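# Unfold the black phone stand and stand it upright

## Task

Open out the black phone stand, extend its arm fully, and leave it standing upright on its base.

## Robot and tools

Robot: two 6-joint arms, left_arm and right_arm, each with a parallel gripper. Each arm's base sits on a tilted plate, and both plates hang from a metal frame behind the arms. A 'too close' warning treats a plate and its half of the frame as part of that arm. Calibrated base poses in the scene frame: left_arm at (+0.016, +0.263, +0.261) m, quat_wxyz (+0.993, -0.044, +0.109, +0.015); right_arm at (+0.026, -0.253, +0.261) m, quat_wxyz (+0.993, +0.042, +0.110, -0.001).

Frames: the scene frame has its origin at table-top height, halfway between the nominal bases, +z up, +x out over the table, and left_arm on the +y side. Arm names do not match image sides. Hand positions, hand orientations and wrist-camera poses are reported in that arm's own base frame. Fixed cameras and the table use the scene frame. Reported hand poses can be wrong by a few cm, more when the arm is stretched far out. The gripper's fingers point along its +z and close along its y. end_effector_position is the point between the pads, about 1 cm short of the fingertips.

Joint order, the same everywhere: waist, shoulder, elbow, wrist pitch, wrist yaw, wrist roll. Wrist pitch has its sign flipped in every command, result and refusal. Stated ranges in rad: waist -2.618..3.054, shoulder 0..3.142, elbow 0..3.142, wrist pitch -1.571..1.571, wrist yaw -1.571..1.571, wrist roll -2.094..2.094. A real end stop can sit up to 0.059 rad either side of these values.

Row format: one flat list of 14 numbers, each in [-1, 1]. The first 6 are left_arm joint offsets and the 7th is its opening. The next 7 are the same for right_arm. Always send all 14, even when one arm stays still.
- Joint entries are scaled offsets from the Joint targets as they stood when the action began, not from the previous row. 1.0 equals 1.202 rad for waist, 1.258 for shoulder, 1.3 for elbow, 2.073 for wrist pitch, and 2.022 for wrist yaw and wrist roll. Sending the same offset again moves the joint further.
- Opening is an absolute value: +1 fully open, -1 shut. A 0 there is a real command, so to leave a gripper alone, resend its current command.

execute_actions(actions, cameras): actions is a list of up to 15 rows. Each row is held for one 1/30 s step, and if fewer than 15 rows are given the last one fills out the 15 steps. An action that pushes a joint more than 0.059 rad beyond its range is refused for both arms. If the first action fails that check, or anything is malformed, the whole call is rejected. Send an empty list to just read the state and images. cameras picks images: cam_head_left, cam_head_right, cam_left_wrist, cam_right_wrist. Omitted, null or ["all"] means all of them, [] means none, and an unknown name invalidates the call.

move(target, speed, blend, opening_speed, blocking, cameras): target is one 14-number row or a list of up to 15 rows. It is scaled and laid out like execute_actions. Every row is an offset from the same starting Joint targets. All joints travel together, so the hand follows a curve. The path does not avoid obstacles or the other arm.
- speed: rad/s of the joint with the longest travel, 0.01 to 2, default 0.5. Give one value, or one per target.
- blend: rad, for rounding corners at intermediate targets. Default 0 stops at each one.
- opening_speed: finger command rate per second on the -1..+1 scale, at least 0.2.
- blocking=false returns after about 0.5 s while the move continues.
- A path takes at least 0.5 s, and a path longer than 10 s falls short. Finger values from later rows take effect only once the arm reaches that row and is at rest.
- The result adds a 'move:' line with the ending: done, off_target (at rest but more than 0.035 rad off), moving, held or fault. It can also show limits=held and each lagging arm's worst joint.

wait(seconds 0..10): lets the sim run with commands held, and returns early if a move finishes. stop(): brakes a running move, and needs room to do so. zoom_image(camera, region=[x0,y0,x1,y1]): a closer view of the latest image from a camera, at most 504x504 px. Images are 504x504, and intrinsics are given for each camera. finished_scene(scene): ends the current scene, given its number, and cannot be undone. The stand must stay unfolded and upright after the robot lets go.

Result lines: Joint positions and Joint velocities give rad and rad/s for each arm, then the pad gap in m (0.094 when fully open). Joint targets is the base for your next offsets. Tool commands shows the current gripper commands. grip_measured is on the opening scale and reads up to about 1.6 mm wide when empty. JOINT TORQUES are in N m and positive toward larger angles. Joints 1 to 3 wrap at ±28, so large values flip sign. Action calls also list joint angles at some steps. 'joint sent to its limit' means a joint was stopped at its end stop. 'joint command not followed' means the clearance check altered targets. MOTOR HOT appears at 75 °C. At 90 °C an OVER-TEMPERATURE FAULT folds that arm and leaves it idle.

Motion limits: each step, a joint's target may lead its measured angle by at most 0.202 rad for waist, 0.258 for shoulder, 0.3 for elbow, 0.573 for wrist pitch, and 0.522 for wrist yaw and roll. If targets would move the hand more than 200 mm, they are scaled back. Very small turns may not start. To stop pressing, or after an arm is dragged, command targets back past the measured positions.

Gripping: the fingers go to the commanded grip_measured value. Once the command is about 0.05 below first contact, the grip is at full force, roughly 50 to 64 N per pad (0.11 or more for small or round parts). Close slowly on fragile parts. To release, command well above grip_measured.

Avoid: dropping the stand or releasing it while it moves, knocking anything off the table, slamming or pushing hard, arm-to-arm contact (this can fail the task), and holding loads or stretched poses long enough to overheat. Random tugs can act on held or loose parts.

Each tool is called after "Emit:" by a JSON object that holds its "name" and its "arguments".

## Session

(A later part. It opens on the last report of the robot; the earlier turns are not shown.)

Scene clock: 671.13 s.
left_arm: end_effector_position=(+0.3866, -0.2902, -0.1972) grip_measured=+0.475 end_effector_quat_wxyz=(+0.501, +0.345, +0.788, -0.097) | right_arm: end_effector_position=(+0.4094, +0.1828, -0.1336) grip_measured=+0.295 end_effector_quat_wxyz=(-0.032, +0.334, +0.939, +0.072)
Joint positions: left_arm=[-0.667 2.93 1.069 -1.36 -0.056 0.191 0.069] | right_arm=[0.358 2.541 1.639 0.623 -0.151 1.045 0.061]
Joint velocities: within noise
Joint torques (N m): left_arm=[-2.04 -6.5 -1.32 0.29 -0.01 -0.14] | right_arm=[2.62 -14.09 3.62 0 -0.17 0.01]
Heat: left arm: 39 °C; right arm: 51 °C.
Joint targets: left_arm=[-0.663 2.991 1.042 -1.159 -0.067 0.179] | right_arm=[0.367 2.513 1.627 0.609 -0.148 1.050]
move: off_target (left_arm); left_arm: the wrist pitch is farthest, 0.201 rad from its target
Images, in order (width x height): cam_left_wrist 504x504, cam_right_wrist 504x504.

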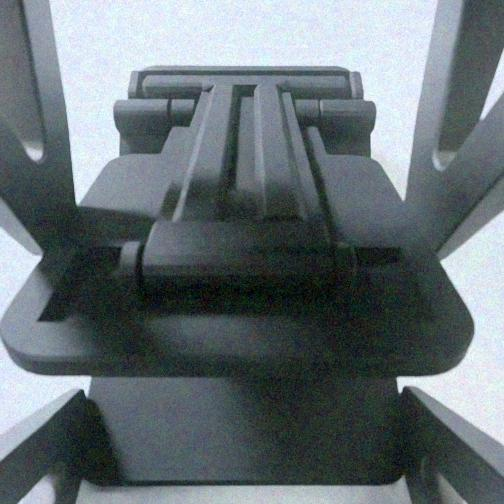

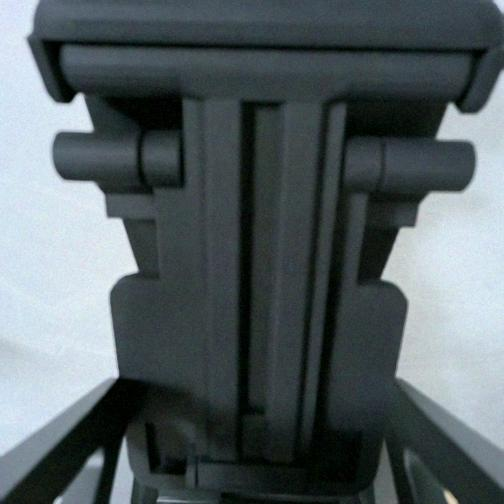

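Emit:
{"name": "move", "arguments": {"target": [[0,0.047,0,0.1254,0,0,-1,0,0,0,0,0,0,-1],[0,0.047,0,0.1254,0,0,-1,-0.0732,-0.0127,0.1823,0.1623,0.0005,-0.042,-1],[0,0.047,0,0.1254,0,0,-1,-0.1015,-0.0056,0.2188,0.1435,0.0561,-0.0557,-1]], "speed": [0.4,0.25,0.15], "blend": 0.03, "cameras": ["cam_left_wrist","cam_right_wrist"]}}

Scene clock: 714.33 s.
left_arm: end_effector_position=(+0.3856, -0.2989, -0.2002) grip_measured=+0.475 end_effector_quat_wxyz=(+0.492, +0.347, +0.790, -0.113) | right_arm: end_effector_position=(+0.4274, +0.1543, -0.0907) grip_measured=+0.266 end_effector_quat_wxyz=(-0.059, +0.333, +0.940, +0.047)
Joint positions: left_arm=[-0.672 2.931 1.093 -1.326 -0.028 0.172 0.069] | right_arm=[0.287 2.541 1.841 0.911 -0.145 0.966 0.059]
Joint velocities: within noise
Joint torques (N m): left_arm=[-1.72 -1.66 -2.95 2.67 -0.35 0.1] | right_arm=[-1.4 -15.19 11.71 0.3 1.14 -0.39]
Heat: left arm: 39 °C; right arm: 58 °C.
Joint targets: left_arm=[-0.663 3.050 1.042 -0.899 -0.067 0.179] | right_arm=[0.245 2.506 1.911 0.906 -0.034 0.937]
move: off_target (left_arm, right_arm); blend cut to 0 rad at target 1; left_arm: the wrist pitch is farthest, 0.427 rad from its target; right_arm: the wrist yaw is farthest, 0.111 rad from its target
Images, in order (width x height): cam_left_wrist 504x504, cam_right_wrist 504x504.

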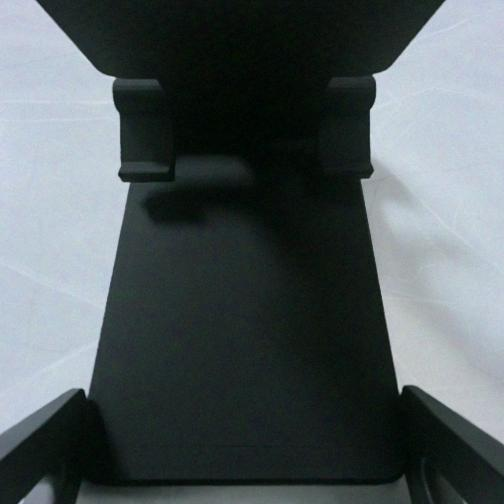

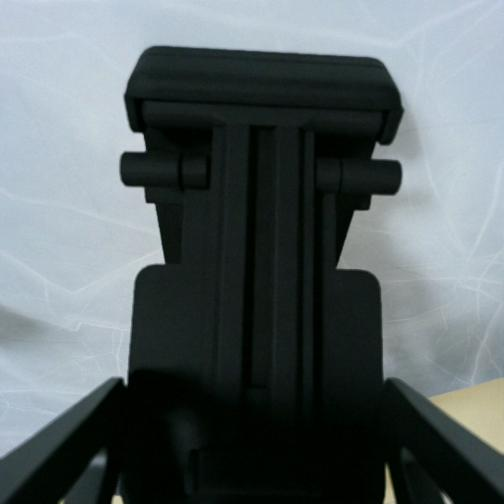

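Emit:
{"name": "move", "arguments": {"target": [0,0,0,0,0,0,-1,-0.0283,0.0151,0,-0.0328,0.0237,0.0074,-1], "speed": 0.15, "cameras": ["cam_left_wrist","cam_right_wrist"]}}

Scene clock: 732.80 s.
left_arm: end_effector_position=(+0.3865, -0.3009, -0.2004) grip_measured=+0.475 end_effector_quat_wxyz=(+0.492, +0.349, +0.790, -0.113) | right_arm: end_effector_position=(+0.4290, +0.1499, -0.0905) grip_measured=+0.266 end_effector_quat_wxyz=(-0.060, +0.339, +0.938, +0.049)
Joint positions: left_arm=[-0.674 2.931 1.101 -1.318 -0.028 0.175 0.069] | right_arm=[0.275 2.541 1.841 0.911 -0.15 0.966 0.059]
Joint velocities: within noise
Joint torques (N m): left_arm=[-1.52 -1.88 -3.58 2.62 -0.31 0.05] | right_arm=[-3.43 -13.74 11.59 -0.36 1.78 -0.2]
Heat: left arm: 38 °C; right arm: 61 °C.
Joint targets: left_arm=[-0.663 3.050 1.042 -0.899 -0.067 0.179] | right_arm=[0.211 2.525 1.911 0.838 0.014 0.953]
move: off_target (left_arm, right_arm); left_arm: the wrist pitch is farthest, 0.419 rad from its target; right_arm: the wrist yaw is farthest, 0.164 rad from its target
Images, in order (width x height): cam_left_wrist 504x504, cam_right_wrist 504x504.

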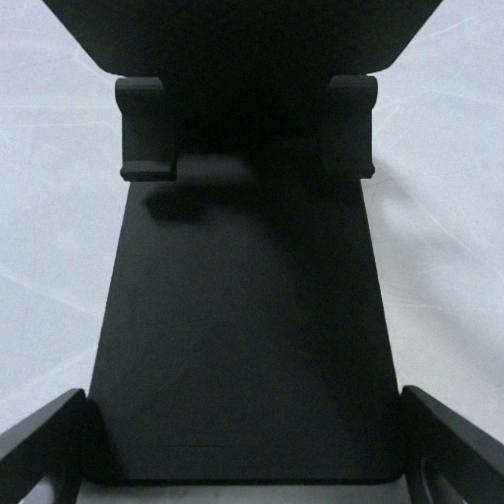

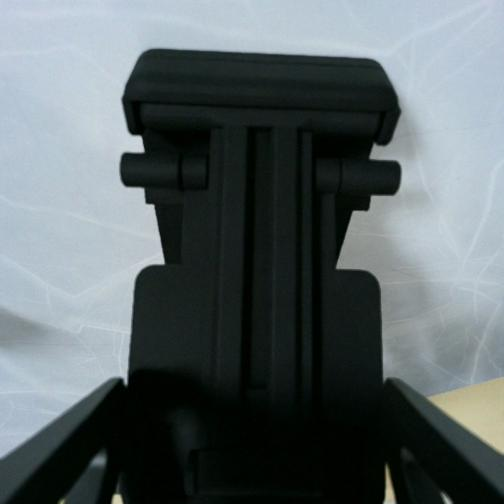

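Emit:
{"name": "move", "arguments": {"target": [0,0,0,0,0,0,-1,-0.025,0,0,0.0,0.08,0.0,-1], "speed": 0.15, "cameras": ["cam_left_wrist","cam_right_wrist"]}}

Scene clock: 739.93 s.
left_arm: end_effector_position=(+0.3865, -0.3016, -0.2015) grip_measured=+0.475 end_effector_quat_wxyz=(+0.492, +0.365, +0.784, -0.103) | right_arm: end_effector_position=(+0.4873, +0.0575, -0.0758) grip_measured=-0.993 end_effector_quat_wxyz=(+0.076, +0.384, +0.919, -0.045)
Joint positions: left_arm=[-0.675 2.932 1.105 -1.309 -0.028 0.213 0.069] | right_arm=[0.173 2.541 1.902 0.85 0.158 0.958 0]
Joint velocities: within noise
Joint torques (N m): left_arm=[-1.46 -1.78 -3.75 2.48 -0.31 -0.36] | right_arm=[2.25 -14.15 6.43 -0.04 0.2 -0.08]
Heat: left arm: 38 °C; right arm: 60 °C.
Joint targets: left_arm=[-0.663 3.050 1.042 -0.899 -0.067 0.179] | right_arm=[0.181 2.525 1.911 0.838 0.175 0.952]
move: off_target (left_arm); left_arm: the wrist pitch is farthest, 0.410 rad from its target
Images, in order (width x height): cam_left_wrist 504x504, cam_right_wrist 504x504.

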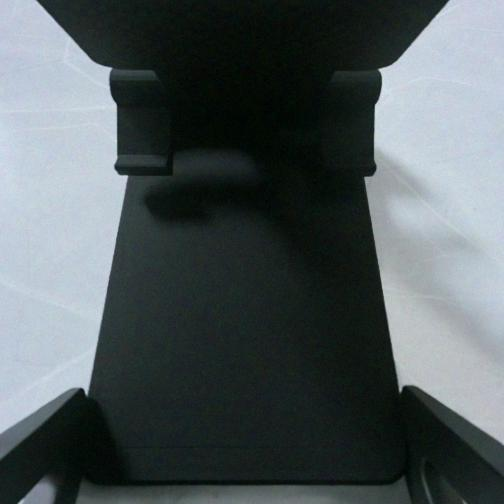

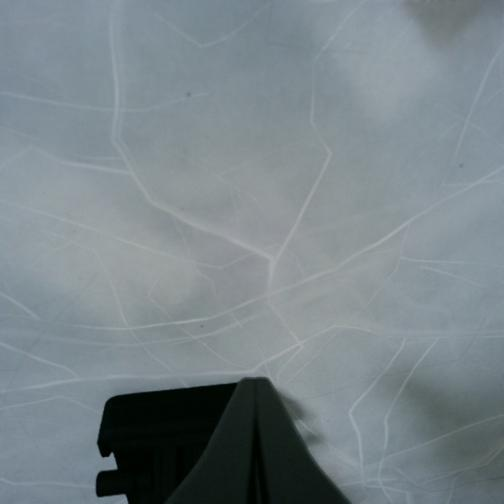

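Emit:
{"name": "move", "arguments": {"target": [[0,0,0,0,0,0,-1,0,-0.30,0,0.0,0,0.0,-1],[0,0,0,0,0,0,-1,0.2962,-0.3196,-0.4046,-0.0743,0.0045,0.1424,-1]], "speed": [0.4,0.4]}}

Scene clock: 763.63 s.
left_arm: end_effector_position=(+0.3865, -0.3016, -0.2015) grip_measured=+0.475 end_effector_quat_wxyz=(+0.492, +0.365, +0.784, -0.103) | right_arm: end_effector_position=(+0.3709, +0.1860, -0.0293) grip_measured=-0.993 end_effector_quat_wxyz=(+0.102, +0.345, +0.933, -0.007)
Joint positions: left_arm=[-0.675 2.932 1.105 -1.309 -0.028 0.213 0.069] | right_arm=[0.534 2.153 1.399 0.697 0.168 1.233 0]
Joint velocities: within noise
Joint torques (N m): left_arm=[-1.47 -1.87 -3.92 2.48 -0.27 -0.32] | right_arm=[2.09 -12.81 4.45 -0.2 0.16 0.04]
Heat: left arm: 37 °C; right arm: 62 °C.
Joint targets: left_arm=[-0.663 3.050 1.042 -0.899 -0.067 0.179] | right_arm=[0.537 2.122 1.385 0.684 0.185 1.241]
move: off_target (left_arm); left_arm: the wrist pitch is farthest, 0.410 rad from its target

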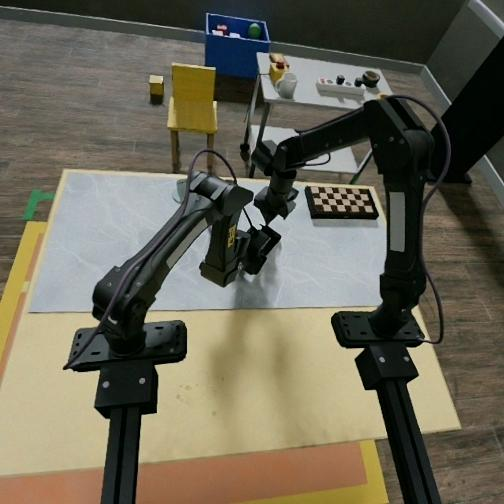

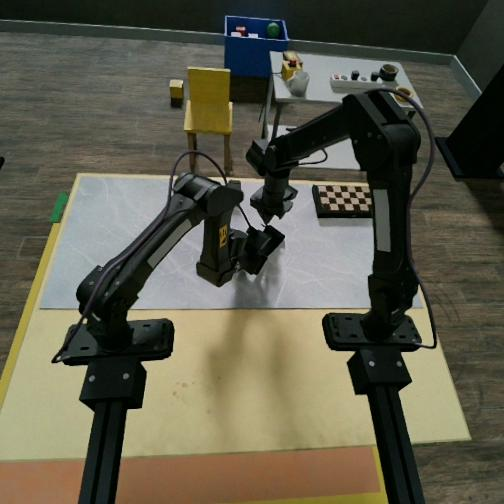

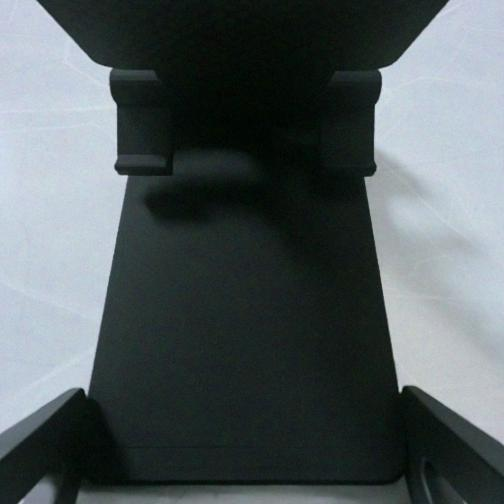

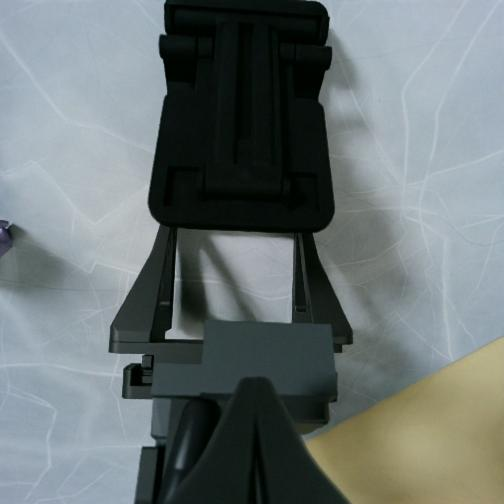

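Emit:
{"name": "move", "arguments": {"target": [[0,0,0,0,0,0,-1,-0.0799,0.0763,0.0762,-0.0063,-0.0079,-0.0534,0.75],[0,0,0,0,0,0,-1,-0.1032,0.2232,0.0815,-0.0917,-0.0099,-0.0673,0.75]], "speed": 0.25, "opening_speed": 1, "cameras": ["cam_left_wrist","cam_right_wrist"]}}

Scene clock: 793.13 s.
left_arm: end_effector_position=(+0.3865, -0.3016, -0.2015) grip_measured=+0.475 end_effector_quat_wxyz=(+0.492, +0.365, +0.784, -0.103) | right_arm: end_effector_position=(+0.4237, +0.1557, -0.0935) grip_measured=+0.747 end_effector_quat_wxyz=(+0.118, +0.345, +0.931, -0.002)
Joint positions: left_arm=[-0.675 2.932 1.105 -1.309 -0.028 0.213 0.069] | right_arm=[0.416 2.37 1.475 0.507 0.168 1.111 0.082]
Joint velocities: within noise
Joint torques (N m): left_arm=[-1.51 -1.83 -3.9 2.48 -0.32 -0.36] | right_arm=[1.52 -9.1 6.41 -0.26 -0.06 -0.11]
Heat: left arm: 37 °C; right arm: 64 °C.
Joint targets: left_arm=[-0.663 3.050 1.042 -0.899 -0.067 0.179] | right_arm=[0.413 2.403 1.491 0.494 0.165 1.104]
move: off_target (left_arm); left_arm: the wrist pitch is farthest, 0.410 rad from its target
Images, in order (width x height): cam_left_wrist 504x504, cam_right_wrist 504x504.

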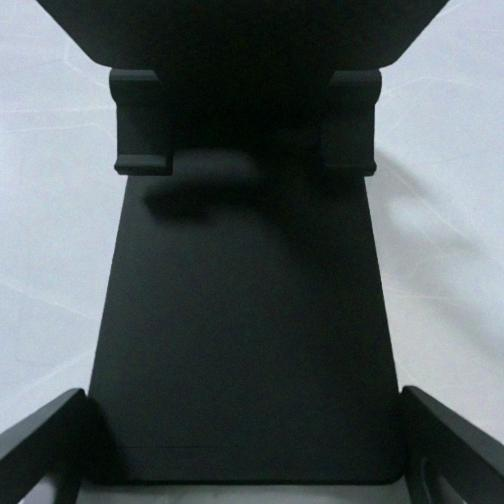

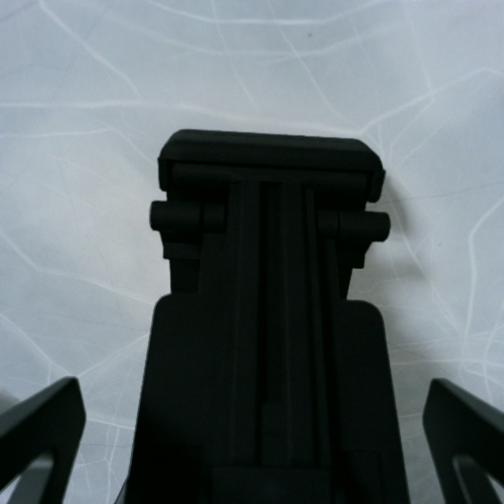

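Emit:
{"name": "move", "arguments": {"target": [[0,0,0,0,0,0,-1,-0.006,0.0215,0.0,-0.012,0,0.015,0.75],[0,0,0,0,0,0,-1,-0.006,0.0215,0.0,-0.012,0,0.015,-0.3]], "speed": 0.1, "opening_speed": 0.8, "cameras": ["cam_left_wrist","cam_right_wrist"]}}

Scene clock: 802.93 s.
left_arm: end_effector_position=(+0.3865, -0.3016, -0.2015) grip_measured=+0.475 end_effector_quat_wxyz=(+0.492, +0.365, +0.784, -0.103) | right_arm: end_effector_position=(+0.4238, +0.1531, -0.1039) grip_measured=+0.314 end_effector_quat_wxyz=(+0.116, +0.355, +0.928, -0.003)
Joint positions: left_arm=[-0.675 2.932 1.105 -1.309 -0.028 0.213 0.069] | right_arm=[0.41 2.396 1.475 0.487 0.167 1.128 0.062]
Joint velocities: within noise
Joint torques (N m): left_arm=[-1.36 -1.8 -4.1 2.56 -0.26 -0.37] | right_arm=[1.59 -9.03 6.3 -0.27 -0.04 0.04]
Heat: left arm: 36 °C; right arm: 61 °C.
Joint targets: left_arm=[-0.663 3.050 1.042 -0.899 -0.067 0.179] | right_arm=[0.406 2.430 1.491 0.469 0.164 1.135]
move: off_target (left_arm); left_arm: the wrist pitch is farthest, 0.410 rad from its target
Images, in order (width x height): cam_left_wrist 504x504, cam_right_wrist 504x504.

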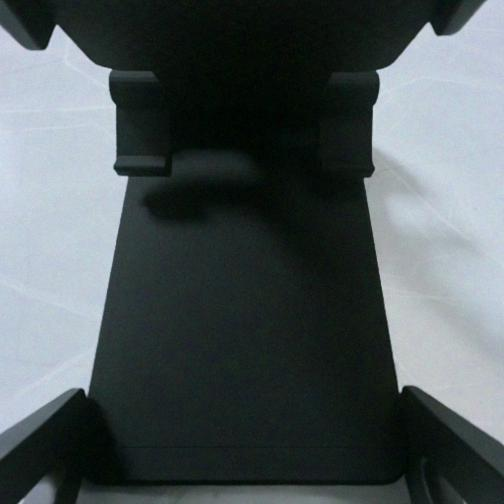

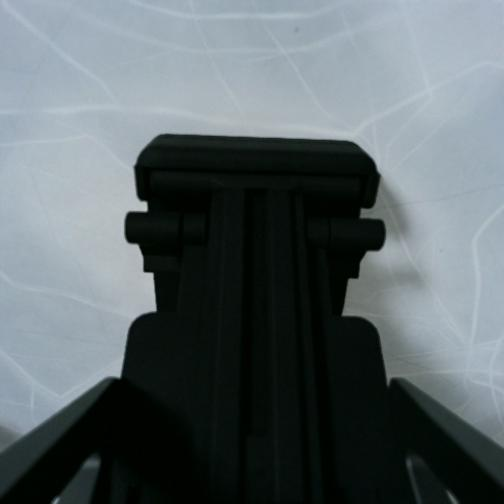

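Emit:
{"name": "move", "arguments": {"target": [[0,0,0,0,0,0,-1,0,0,0,0,0,0,-1],[0,0,0,0,0,0,-1,-0.1215,-0.0056,0.1238,0.0685,0.0885,-0.0569,-1]], "speed": 0.2, "cameras": ["cam_left_wrist","cam_right_wrist"]}}

Scene clock: 817.47 s.
left_arm: end_effector_position=(+0.3839, -0.3092, -0.2000) grip_measured=+0.475 end_effector_quat_wxyz=(+0.492, +0.362, +0.783, -0.119) | right_arm: end_effector_position=(+0.4300, +0.1345, -0.0979) grip_measured=+0.314 end_effector_quat_wxyz=(+0.063, +0.352, +0.934, -0.005)
Joint positions: left_arm=[-0.684 2.932 1.112 -1.309 -0.012 0.189 0.069] | right_arm=[0.336 2.429 1.589 0.64 0.089 1.054 0.062]
Joint velocities: within noise
Joint torques (N m): left_arm=[-0.61 -2.07 -4.44 2.48 -0.42 -0.08] | right_arm=[-4.37 -12.19 10.62 -0.22 3.02 -0.43]
Heat: left arm: 36 °C; right arm: 57 °C.
Joint targets: left_arm=[-0.663 3.050 1.042 -0.899 -0.067 0.179] | right_arm=[0.260 2.423 1.652 0.611 0.343 1.020]
move: off_target (left_arm, right_arm); left_arm: the wrist pitch is farthest, 0.410 rad from its target; right_arm: the wrist yaw is farthest, 0.254 rad from its target
Images, in order (width x height): cam_left_wrist 504x504, cam_right_wrist 504x504.

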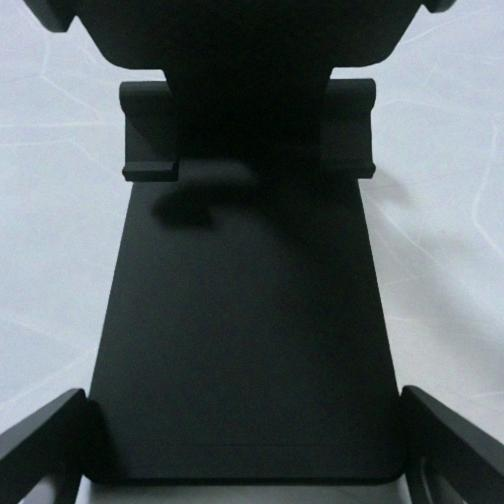

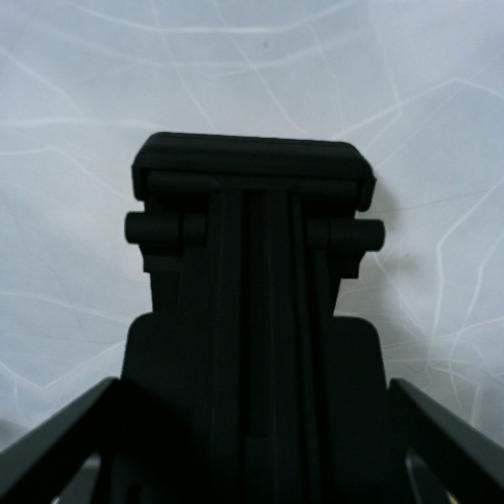

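Emit:
{"name": "move", "arguments": {"target": [[0,0,0,0,0,0,-1,-0.05,0.0,0.06,0.0338,-0.0,-0.0297,-1]], "speed": 0.15, "cameras": ["cam_left_wrist","cam_right_wrist"]}}

Scene clock: 823.03 s.
left_arm: end_effector_position=(+0.3837, -0.3166, -0.1959) grip_measured=+0.475 end_effector_quat_wxyz=(+0.496, +0.362, +0.777, -0.133) | right_arm: end_effector_position=(+0.4325, +0.1184, -0.0914) grip_measured=+0.314 end_effector_quat_wxyz=(+0.033, +0.354, +0.935, -0.005)
Joint positions: left_arm=[-0.689 2.932 1.121 -1.319 0.007 0.179 0.069] | right_arm=[0.284 2.442 1.652 0.734 0.047 1.007 0.062]
Joint velocities: within noise
Joint torques (N m): left_arm=[-0.39 -2.15 -4.64 2.5 -0.64 0.05] | right_arm=[-5 -13.46 12.15 -0.34 3.52 -0.59]
Heat: left arm: 36 °C; right arm: 57 °C.
Joint targets: left_arm=[-0.663 3.048 1.044 -0.907 -0.065 0.179] | right_arm=[0.200 2.423 1.730 0.681 0.344 0.960]
move: off_target (left_arm, right_arm); left_arm: the wrist pitch is farthest, 0.420 rad from its target; right_arm: the wrist yaw is farthest, 0.296 rad from its target
Images, in order (width x height): cam_left_wrist 504x504, cam_right_wrist 504x504.

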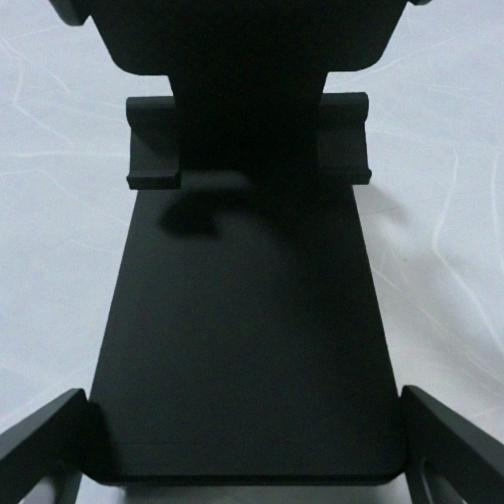

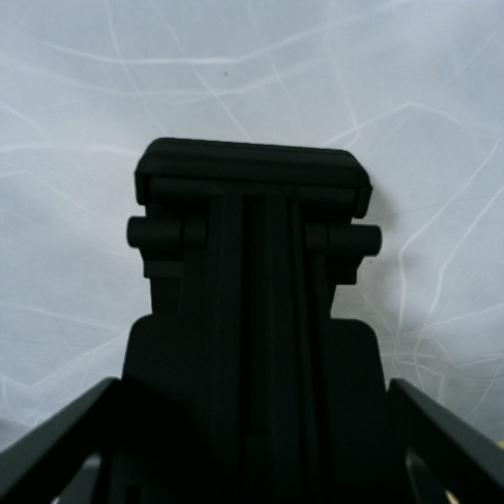

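Emit:
{"name": "move", "arguments": {"target": [[0,0,0,0,0,0,-1,-0.0667,0.0,0.06,0.0338,0.0,-0.0297,-1]], "speed": 0.15, "cameras": ["cam_left_wrist","cam_right_wrist"]}}

Scene clock: 831.53 s.
left_arm: end_effector_position=(+0.3770, -0.3128, -0.2046) grip_measured=+0.475 end_effector_quat_wxyz=(+0.485, +0.385, +0.775, -0.121) | right_arm: end_effector_position=(+0.5002, +0.0019, -0.0443) grip_measured=-0.993 end_effector_quat_wxyz=(+0.156, +0.392, +0.902, -0.097)
Joint positions: left_arm=[-0.689 2.938 1.112 -1.303 0.015 0.225 0.069] | right_arm=[0.115 2.441 1.802 0.751 0.324 0.905 0]
Joint velocities: within noise
Joint torques (N m): left_arm=[-0.09 -2.67 -4.42 2.34 -0.72 -0.53] | right_arm=[1.65 -14.11 6.45 -0.04 0.43 -0.1]
Heat: left arm: 36 °C; right arm: 60 °C.
Joint targets: left_arm=[-0.663 3.048 1.044 -0.907 -0.065 0.178] | right_arm=[0.120 2.423 1.808 0.751 0.344 0.899]
move: off_target (left_arm); left_arm: the wrist pitch is farthest, 0.396 rad from its target
Images, in order (width x height): cam_left_wrist 504x504, cam_right_wrist 504x504.

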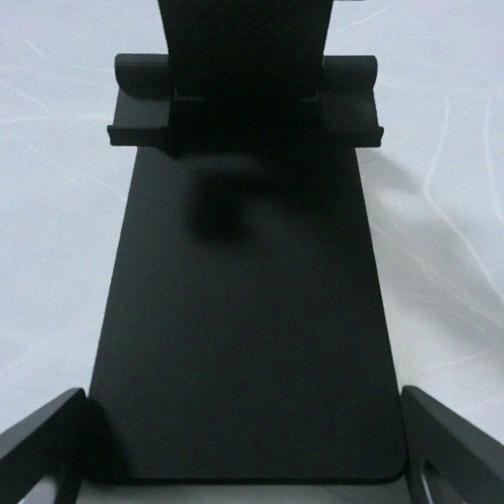

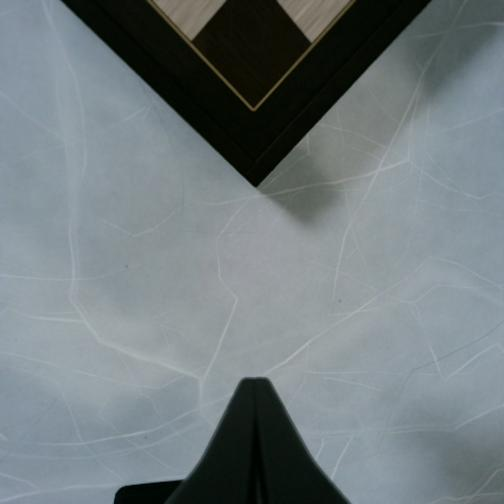

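Emit:
{"name": "move", "arguments": {"target": [[0,0,0,0,0,0,-1,0,-0.25,0,0.0,0.0,0.0,-0.5],[0,0,0,0,0,0,-1,0.3,-0.25,-0.3,0.0,-0.08,0.12,-0.5]], "speed": 0.4}}

Emit:
{"name": "zoom_image", "arguments": {"camera": "cam_head_right", "region": [200, 200, 320, 300]}}

Scene clock: 837.73 s.
left_arm: end_effector_position=(+0.3770, -0.3128, -0.2046) grip_measured=+0.475 end_effector_quat_wxyz=(+0.485, +0.386, +0.775, -0.121) | right_arm: end_effector_position=(+0.3846, +0.1654, -0.0107) grip_measured=-0.503 end_effector_quat_wxyz=(+0.112, +0.324, +0.939, -0.017)
Joint positions: left_arm=[-0.689 2.938 1.112 -1.303 0.015 0.225 0.069] | right_arm=[0.482 2.125 1.431 0.746 0.185 1.134 0.023]
Joint velocities: within noise
Joint torques (N m): left_arm=[-0.21 -2.67 -4.27 2.32 -0.74 -0.53] | right_arm=[1.68 -11.82 4.72 0.02 -0.03 0.04]
Heat: left arm: 36 °C; right arm: 61 °C.
Joint targets: left_arm=[-0.663 3.048 1.044 -0.907 -0.065 0.179] | right_arm=[0.480 2.109 1.418 0.751 0.182 1.142]
move: off_target (left_arm); left_arm: the wrist pitch is farthest, 0.396 rad from its target

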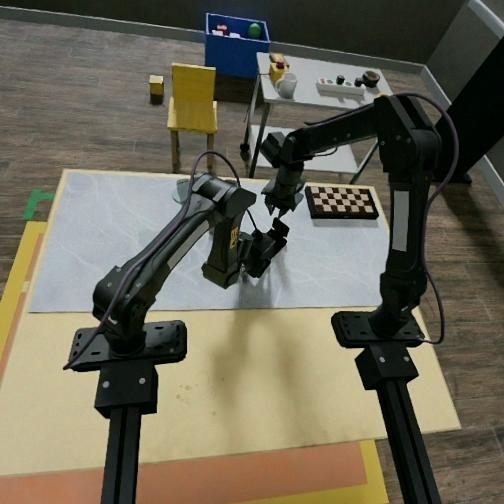

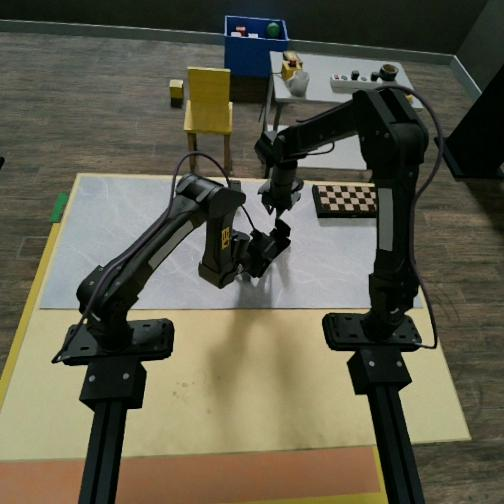

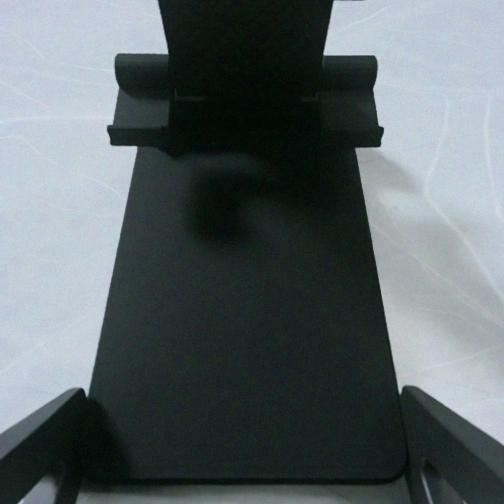

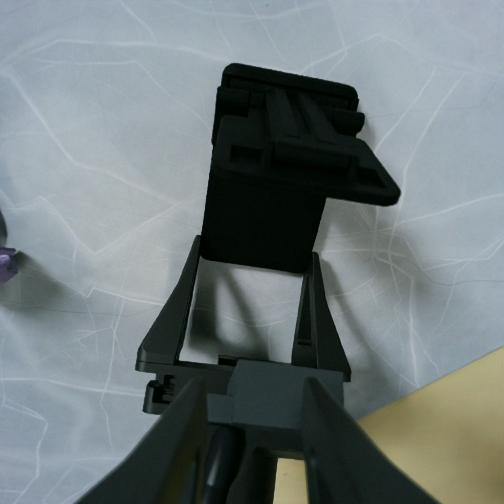

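Scaled by 4.200 from the camera's 504x504 image, which has a finer 720x720 frame.

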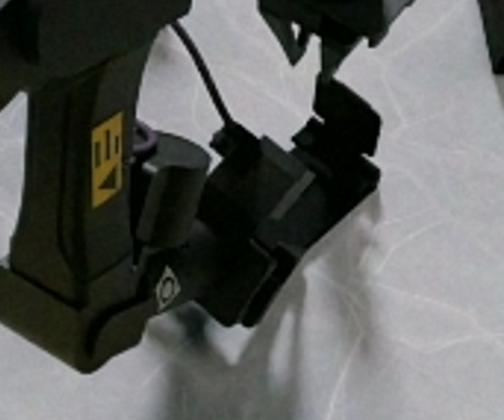

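Emit:
{"name": "move", "arguments": {"target": [[0,0,0,0,0,0,-1,-0.1156,0.0421,0.0192,-0.0386,-0.0148,-0.0321,0.75],[0,0,0,0,0,0,-1,-0.1398,0.17,0.0231,-0.11,-0.0173,-0.0465,0.75]], "speed": 0.3, "opening_speed": 1, "cameras": ["cam_left_wrist","cam_right_wrist"]}}

Scene clock: 860.00 s.
left_arm: end_effector_position=(+0.3770, -0.3128, -0.2046) grip_measured=+0.475 end_effector_quat_wxyz=(+0.485, +0.386, +0.775, -0.121) | right_arm: end_effector_position=(+0.4271, +0.1136, -0.0737) grip_measured=+0.747 end_effector_quat_wxyz=(+0.113, +0.364, +0.925, -0.004)
Joint positions: left_arm=[-0.689 2.938 1.112 -1.303 0.015 0.225 0.069] | right_arm=[0.318 2.294 1.431 0.537 0.15 1.055 0.082]
Joint velocities: within noise
Joint torques (N m): left_arm=[-0.12 -2.71 -4.44 2.38 -0.7 -0.48] | right_arm=[1.17 -9.16 6.5 -0.24 -0.06 -0.13]
Heat: left arm: 36 °C; right arm: 65 °C.
Joint targets: left_arm=[-0.663 3.048 1.044 -0.907 -0.065 0.179] | right_arm=[0.312 2.323 1.448 0.523 0.147 1.048]
move: off_target (left_arm); left_arm: the wrist pitch is farthest, 0.396 rad from its target
Images, in order (width x height): cam_left_wrist 504x504, cam_right_wrist 504x504.

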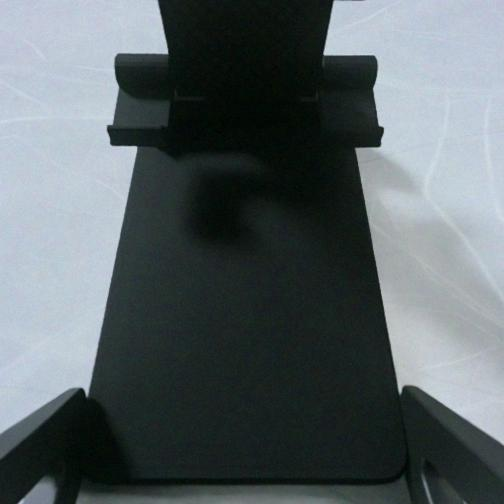

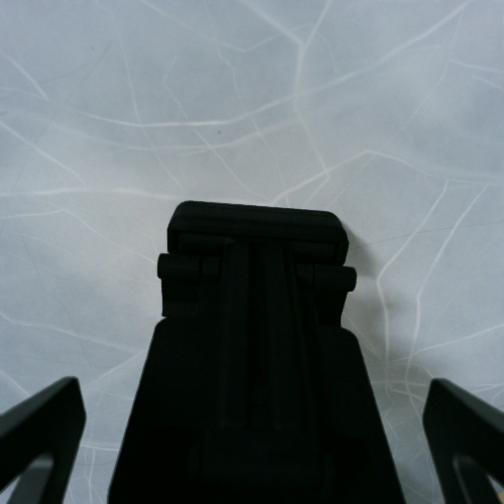

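Emit:
{"name": "move", "arguments": {"target": [[0,0,0,0,0,0,-1,-0.0066,0.0395,0.0077,-0.0275,0,0.0247,0.75],[0,0,0,0,0,0,-1,-0.0066,0.0395,0.0077,-0.0275,0,0.0247,-0.3]], "speed": 0.12, "opening_speed": 0.8, "cameras": ["cam_left_wrist","cam_right_wrist"]}}

Scene clock: 869.73 s.
left_arm: end_effector_position=(+0.3770, -0.3128, -0.2046) grip_measured=+0.475 end_effector_quat_wxyz=(+0.485, +0.384, +0.776, -0.122) | right_arm: end_effector_position=(+0.4329, +0.1107, -0.0888) grip_measured=+0.299 end_effector_quat_wxyz=(+0.116, +0.385, +0.915, +0.000)
Joint positions: left_arm=[-0.689 2.938 1.112 -1.303 0.015 0.222 0.069] | right_arm=[0.308 2.339 1.438 0.491 0.15 1.091 0.061]
Joint velocities: within noise
Joint torques (N m): left_arm=[-0.35 -2.82 -4.3 2.3 -0.72 -0.48] | right_arm=[1.44 -8.88 6.69 -0.36 -0.04 0.06]
Heat: left arm: 35 °C; right arm: 61 °C.
Joint targets: left_arm=[-0.663 3.048 1.044 -0.907 -0.065 0.179] | right_arm=[0.304 2.372 1.458 0.466 0.147 1.098]
move: off_target (left_arm); left_arm: the wrist pitch is farthest, 0.396 rad from its target
Images, in order (width x height): cam_left_wrist 504x504, cam_right_wrist 504x504.

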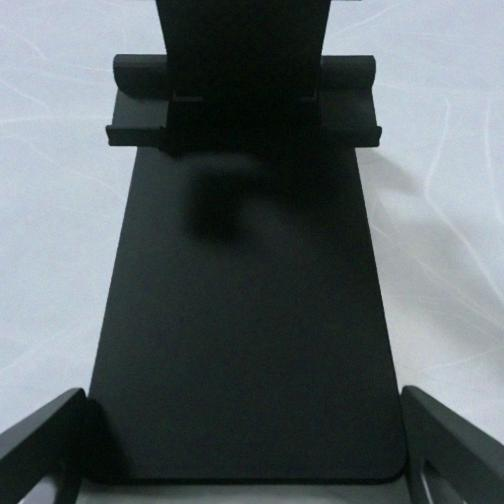

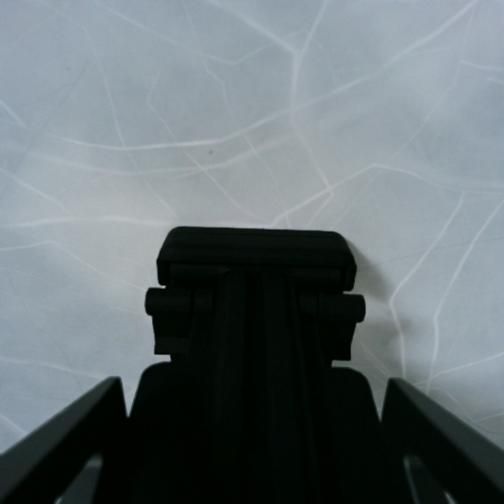

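Emit:
{"name": "move", "arguments": {"target": [[0,0,0,0,0,0,-1,0,0,0,0,0,0,-1],[0,0,0,0,0,0,-1,-0.085,0.022,0.1,0.046,0.065,-0.041,-1]], "speed": 0.15, "cameras": ["cam_left_wrist","cam_right_wrist"]}}

Scene clock: 882.37 s.
left_arm: end_effector_position=(+0.3773, -0.3127, -0.2043) grip_measured=+0.475 end_effector_quat_wxyz=(+0.485, +0.378, +0.779, -0.125) | right_arm: end_effector_position=(+0.4374, +0.1040, -0.0875) grip_measured=+0.299 end_effector_quat_wxyz=(+0.077, +0.379, +0.922, +0.000)
Joint positions: left_arm=[-0.689 2.938 1.112 -1.304 0.013 0.207 0.069] | right_arm=[0.268 2.38 1.54 0.608 0.093 1.043 0.061]
Joint velocities: within noise
Joint torques (N m): left_arm=[-0.46 -2.63 -4.4 2.4 -0.7 -0.31] | right_arm=[-3.73 -10.24 9.32 -0.39 2.22 -0.35]
Heat: left arm: 35 °C; right arm: 58 °C.
Joint targets: left_arm=[-0.663 3.048 1.044 -0.907 -0.066 0.179] | right_arm=[0.202 2.400 1.588 0.562 0.278 1.015]
move: off_target (left_arm, right_arm); left_arm: the wrist pitch is farthest, 0.397 rad from its target; right_arm: the wrist yaw is farthest, 0.185 rad from its target
Images, in order (width x height): cam_left_wrist 504x504, cam_right_wrist 504x504.

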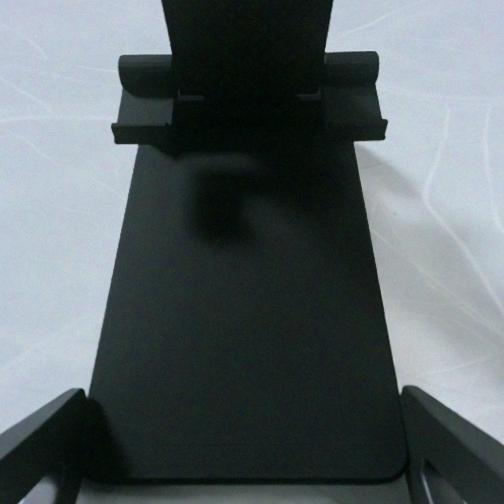

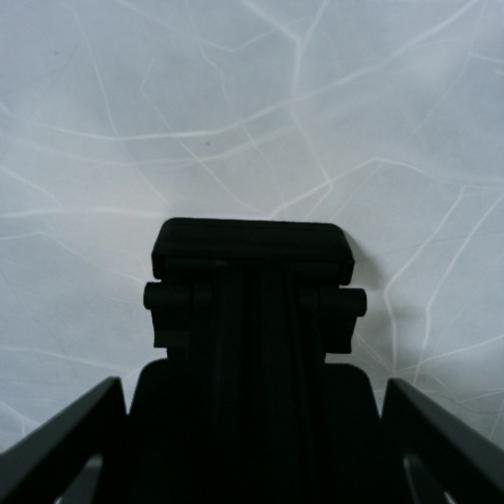

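Emit:
{"name": "move", "arguments": {"target": [[0,0,0,0,0,0,-1,-0.045,0.0,0.05,0.03,0.02,-0.02,-1]], "speed": 0.12, "cameras": ["cam_left_wrist","cam_right_wrist"]}}

Scene clock: 886.73 s.
left_arm: end_effector_position=(+0.3775, -0.3139, -0.2028) grip_measured=+0.475 end_effector_quat_wxyz=(+0.487, +0.378, +0.777, -0.128) | right_arm: end_effector_position=(+0.4477, +0.0908, -0.0823) grip_measured=+0.288 end_effector_quat_wxyz=(+0.069, +0.373, +0.925, +0.004)
Joint positions: left_arm=[-0.689 2.938 1.112 -1.312 0.018 0.205 0.069] | right_arm=[0.226 2.396 1.597 0.654 0.072 0.988 0.061]
Joint velocities: within noise
Joint torques (N m): left_arm=[-0.1 -2.8 -4.11 2.44 -0.76 -0.31] | right_arm=[-4.71 -11.58 10.24 -0.22 2.91 -0.2]
Heat: left arm: 35 °C; right arm: 58 °C.
Joint targets: left_arm=[-0.663 3.048 1.044 -0.907 -0.065 0.178] | right_arm=[0.148 2.400 1.653 0.624 0.319 0.975]
move: off_target (left_arm, right_arm); left_arm: the wrist pitch is farthest, 0.405 rad from its target; right_arm: the wrist yaw is farthest, 0.246 rad from its target
Images, in order (width x height): cam_left_wrist 504x504, cam_right_wrist 504x504.

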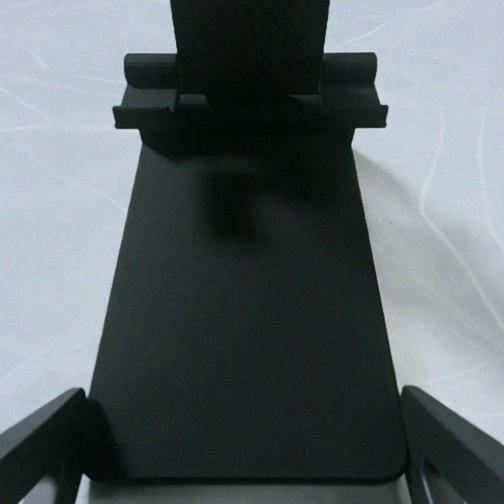

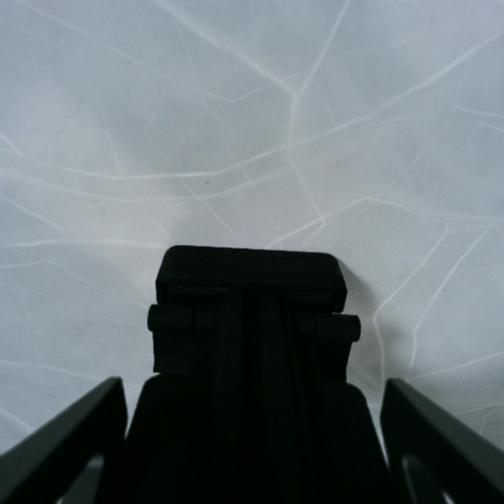

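Emit:
{"name": "move", "arguments": {"target": [[0,0,0,0,0,0,-1,-0.035,0.0,0.035,0.02,0.0,-0.02,-1]], "speed": 0.1, "cameras": ["cam_left_wrist","cam_right_wrist"]}}

Scene clock: 890.13 s.
left_arm: end_effector_position=(+0.3733, -0.3192, -0.2021) grip_measured=+0.475 end_effector_quat_wxyz=(+0.485, +0.384, +0.773, -0.141) | right_arm: end_effector_position=(+0.4535, +0.0727, -0.0795) grip_measured=+0.277 end_effector_quat_wxyz=(+0.064, +0.374, +0.925, -0.002)
Joint positions: left_arm=[-0.694 2.938 1.112 -1.314 0.043 0.203 0.069] | right_arm=[0.185 2.407 1.632 0.69 0.073 0.951 0.06]
Joint velocities: within noise
Joint torques (N m): left_arm=[0.24 -2.65 -4.3 2.49 -1.03 -0.31] | right_arm=[-4.79 -12.49 11.29 -0.14 2.96 -0.22]
Heat: left arm: 35 °C; right arm: 58 °C.
Joint targets: left_arm=[-0.663 3.048 1.044 -0.907 -0.066 0.178] | right_arm=[0.106 2.400 1.699 0.665 0.319 0.934]
move: off_target (left_arm, right_arm); left_arm: the wrist pitch is farthest, 0.407 rad from its target; right_arm: the wrist yaw is farthest, 0.246 rad from its target
Images, in order (width x height): cam_left_wrist 504x504, cam_right_wrist 504x504.

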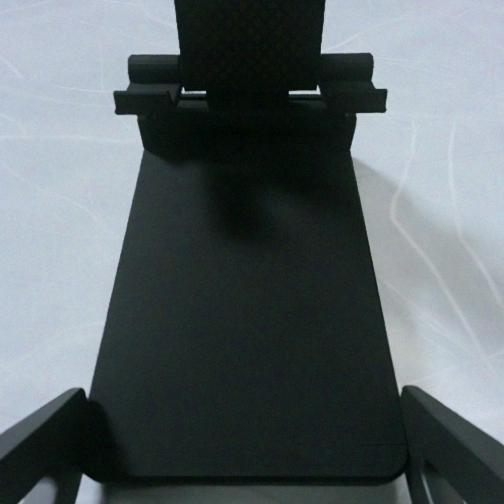

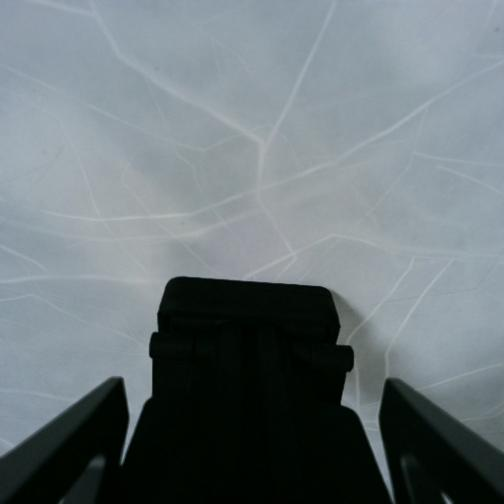

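Emit:
{"name": "move", "arguments": {"target": [[0,0,0,0.0516,0,0,-1,0.0532,0.0056,-0.0377,0.0121,-0.1083,0.0054,-1],[0,0,0,0.0516,0,0,-1,0.0657,-0.0954,-0.0454,0.0748,-0.1083,0.0129,-1]], "speed": [0.2,0.12], "cameras": ["cam_left_wrist","cam_right_wrist"]}}

Scene clock: 900.43 s.
left_arm: end_effector_position=(+0.3720, -0.3182, -0.2056) grip_measured=+0.475 end_effector_quat_wxyz=(+0.474, +0.387, +0.779, -0.138) | right_arm: end_effector_position=(+0.4375, +0.0901, -0.0714) grip_measured=+0.248 end_effector_quat_wxyz=(+0.030, +0.370, +0.928, +0.009)
Joint positions: left_arm=[-0.694 2.93 1.112 -1.28 0.044 0.203 0.069] | right_arm=[0.208 2.384 1.632 0.758 0.018 0.967 0.059]
Joint velocities: within noise
Joint torques (N m): left_arm=[-0.02 -2.86 -3.84 2.92 -1.01 -0.2] | right_arm=[-0.18 -19.78 5.91 0.76 0.92 -0.09]
Heat: left arm: 35 °C; right arm: 59 °C.
Joint targets: left_arm=[-0.666 3.040 1.048 -0.833 -0.058 0.180] | right_arm=[0.185 2.280 1.640 0.820 0.100 0.961]
move: off_target (left_arm, right_arm); left_arm: the wrist pitch is farthest, 0.480 rad from its target; right_arm: the shoulder is farthest, 0.104 rad from its target
Images, in order (width x height): cam_left_wrist 504x504, cam_right_wrist 504x504.

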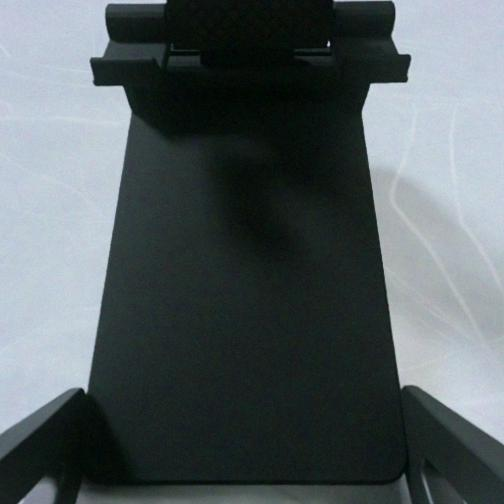

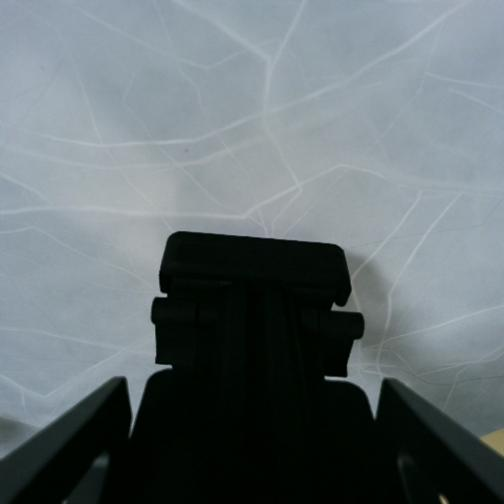

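Emit:
{"name": "move", "arguments": {"target": [[0,0,0,-0.0516,0,0,-1,0,0.0954,0.0,-0.0748,0.0,0.0,-1],[0,0,0,-0.0516,0,0,-1,0,0.0954,0.0,-0.0748,0.0,0.0,0.75],[0,0,0,-0.0516,0,0,-1,0.03,-0.1,0.0,0.05,0.0,0.0,0.75]], "speed": [0.2,0.2,0.3], "opening_speed": 1}}

Scene clock: 910.80 s.
left_arm: end_effector_position=(+0.3725, -0.3177, -0.2051) grip_measured=+0.475 end_effector_quat_wxyz=(+0.478, +0.394, +0.774, -0.132) | right_arm: end_effector_position=(+0.4330, +0.0785, +0.0130) grip_measured=+0.747 end_effector_quat_wxyz=(+0.072, +0.366, +0.928, -0.003)
Joint positions: left_arm=[-0.694 2.932 1.111 -1.287 0.04 0.225 0.069] | right_arm=[0.212 2.177 1.629 0.905 0.085 0.959 0.082]
Joint velocities: within noise
Joint torques (N m): left_arm=[0.05 -2.78 -3.78 1.85 -0.9 -0.44] | right_arm=[2.26 -13.18 7.12 0.25 0.13 0]
Heat: left arm: 35 °C; right arm: 65 °C.
Joint targets: left_arm=[-0.666 3.040 1.048 -0.940 -0.058 0.180] | right_arm=[0.221 2.154 1.640 0.924 0.100 0.960]
move: off_target (left_arm); target 2's new numbers were sent with right_arm's wrist yaw 0.070 rad from that target; left_arm: the wrist pitch is farthest, 0.347 rad from its target

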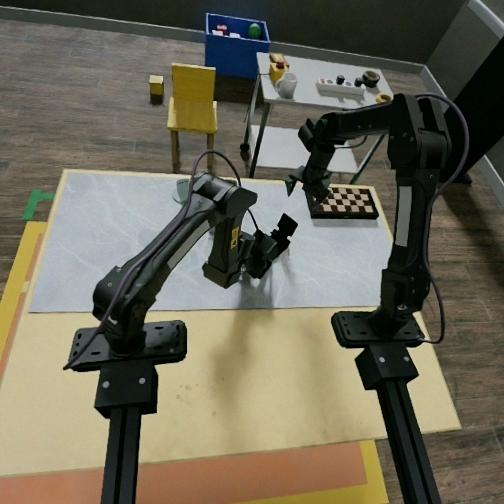

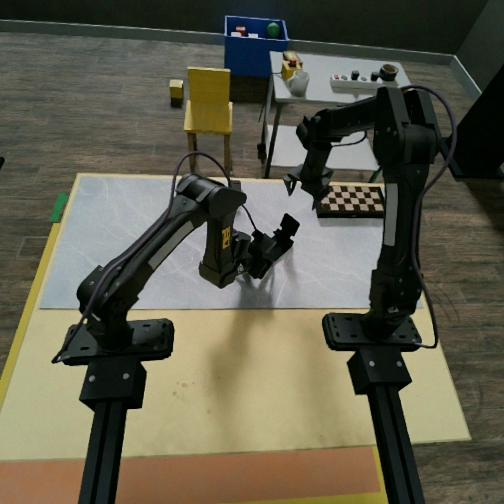

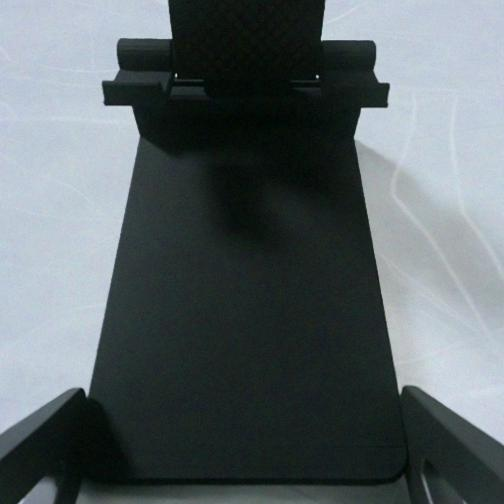

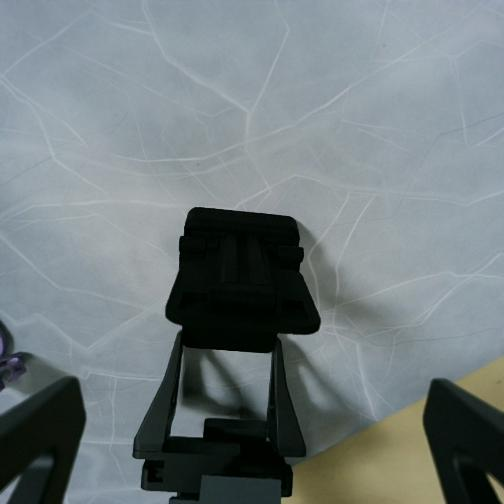

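Emit:
{"name": "move", "arguments": {"target": [0,0,0,0,0,0,-1,0,-0.75,-0.8,-0.3,0,0,0.75], "speed": 0.8, "cameras": []}}

Scene clock: 924.23 s.
left_arm: end_effector_position=(+0.3725, -0.3177, -0.2051) grip_measured=+0.475 end_effector_quat_wxyz=(+0.478, +0.394, +0.774, -0.132) | right_arm: end_effector_position=(+0.3118, +0.0525, +0.0780) grip_measured=+0.747 end_effector_quat_wxyz=(+0.287, +0.358, +0.877, +0.142)
Joint positions: left_arm=[-0.694 2.932 1.111 -1.287 0.04 0.225 0.069] | right_arm=[0.212 1.229 0.617 0.312 0.085 0.959 0.082]
Joint velocities: within noise
Joint torques (N m): left_arm=[-0.06 -2.76 -3.85 1.89 -0.86 -0.51] | right_arm=[1.16 -5.72 5.52 -0.92 0.15 0.02]
Heat: left arm: 35 °C; right arm: 62 °C.
Joint targets: left_arm=[-0.666 3.040 1.048 -0.940 -0.058 0.180] | right_arm=[0.221 1.211 0.600 0.302 0.100 0.960]
move: off_target (left_arm); left_arm: the wrist pitch is farthest, 0.347 rad from its target
No camera images: "cameras" was empty.


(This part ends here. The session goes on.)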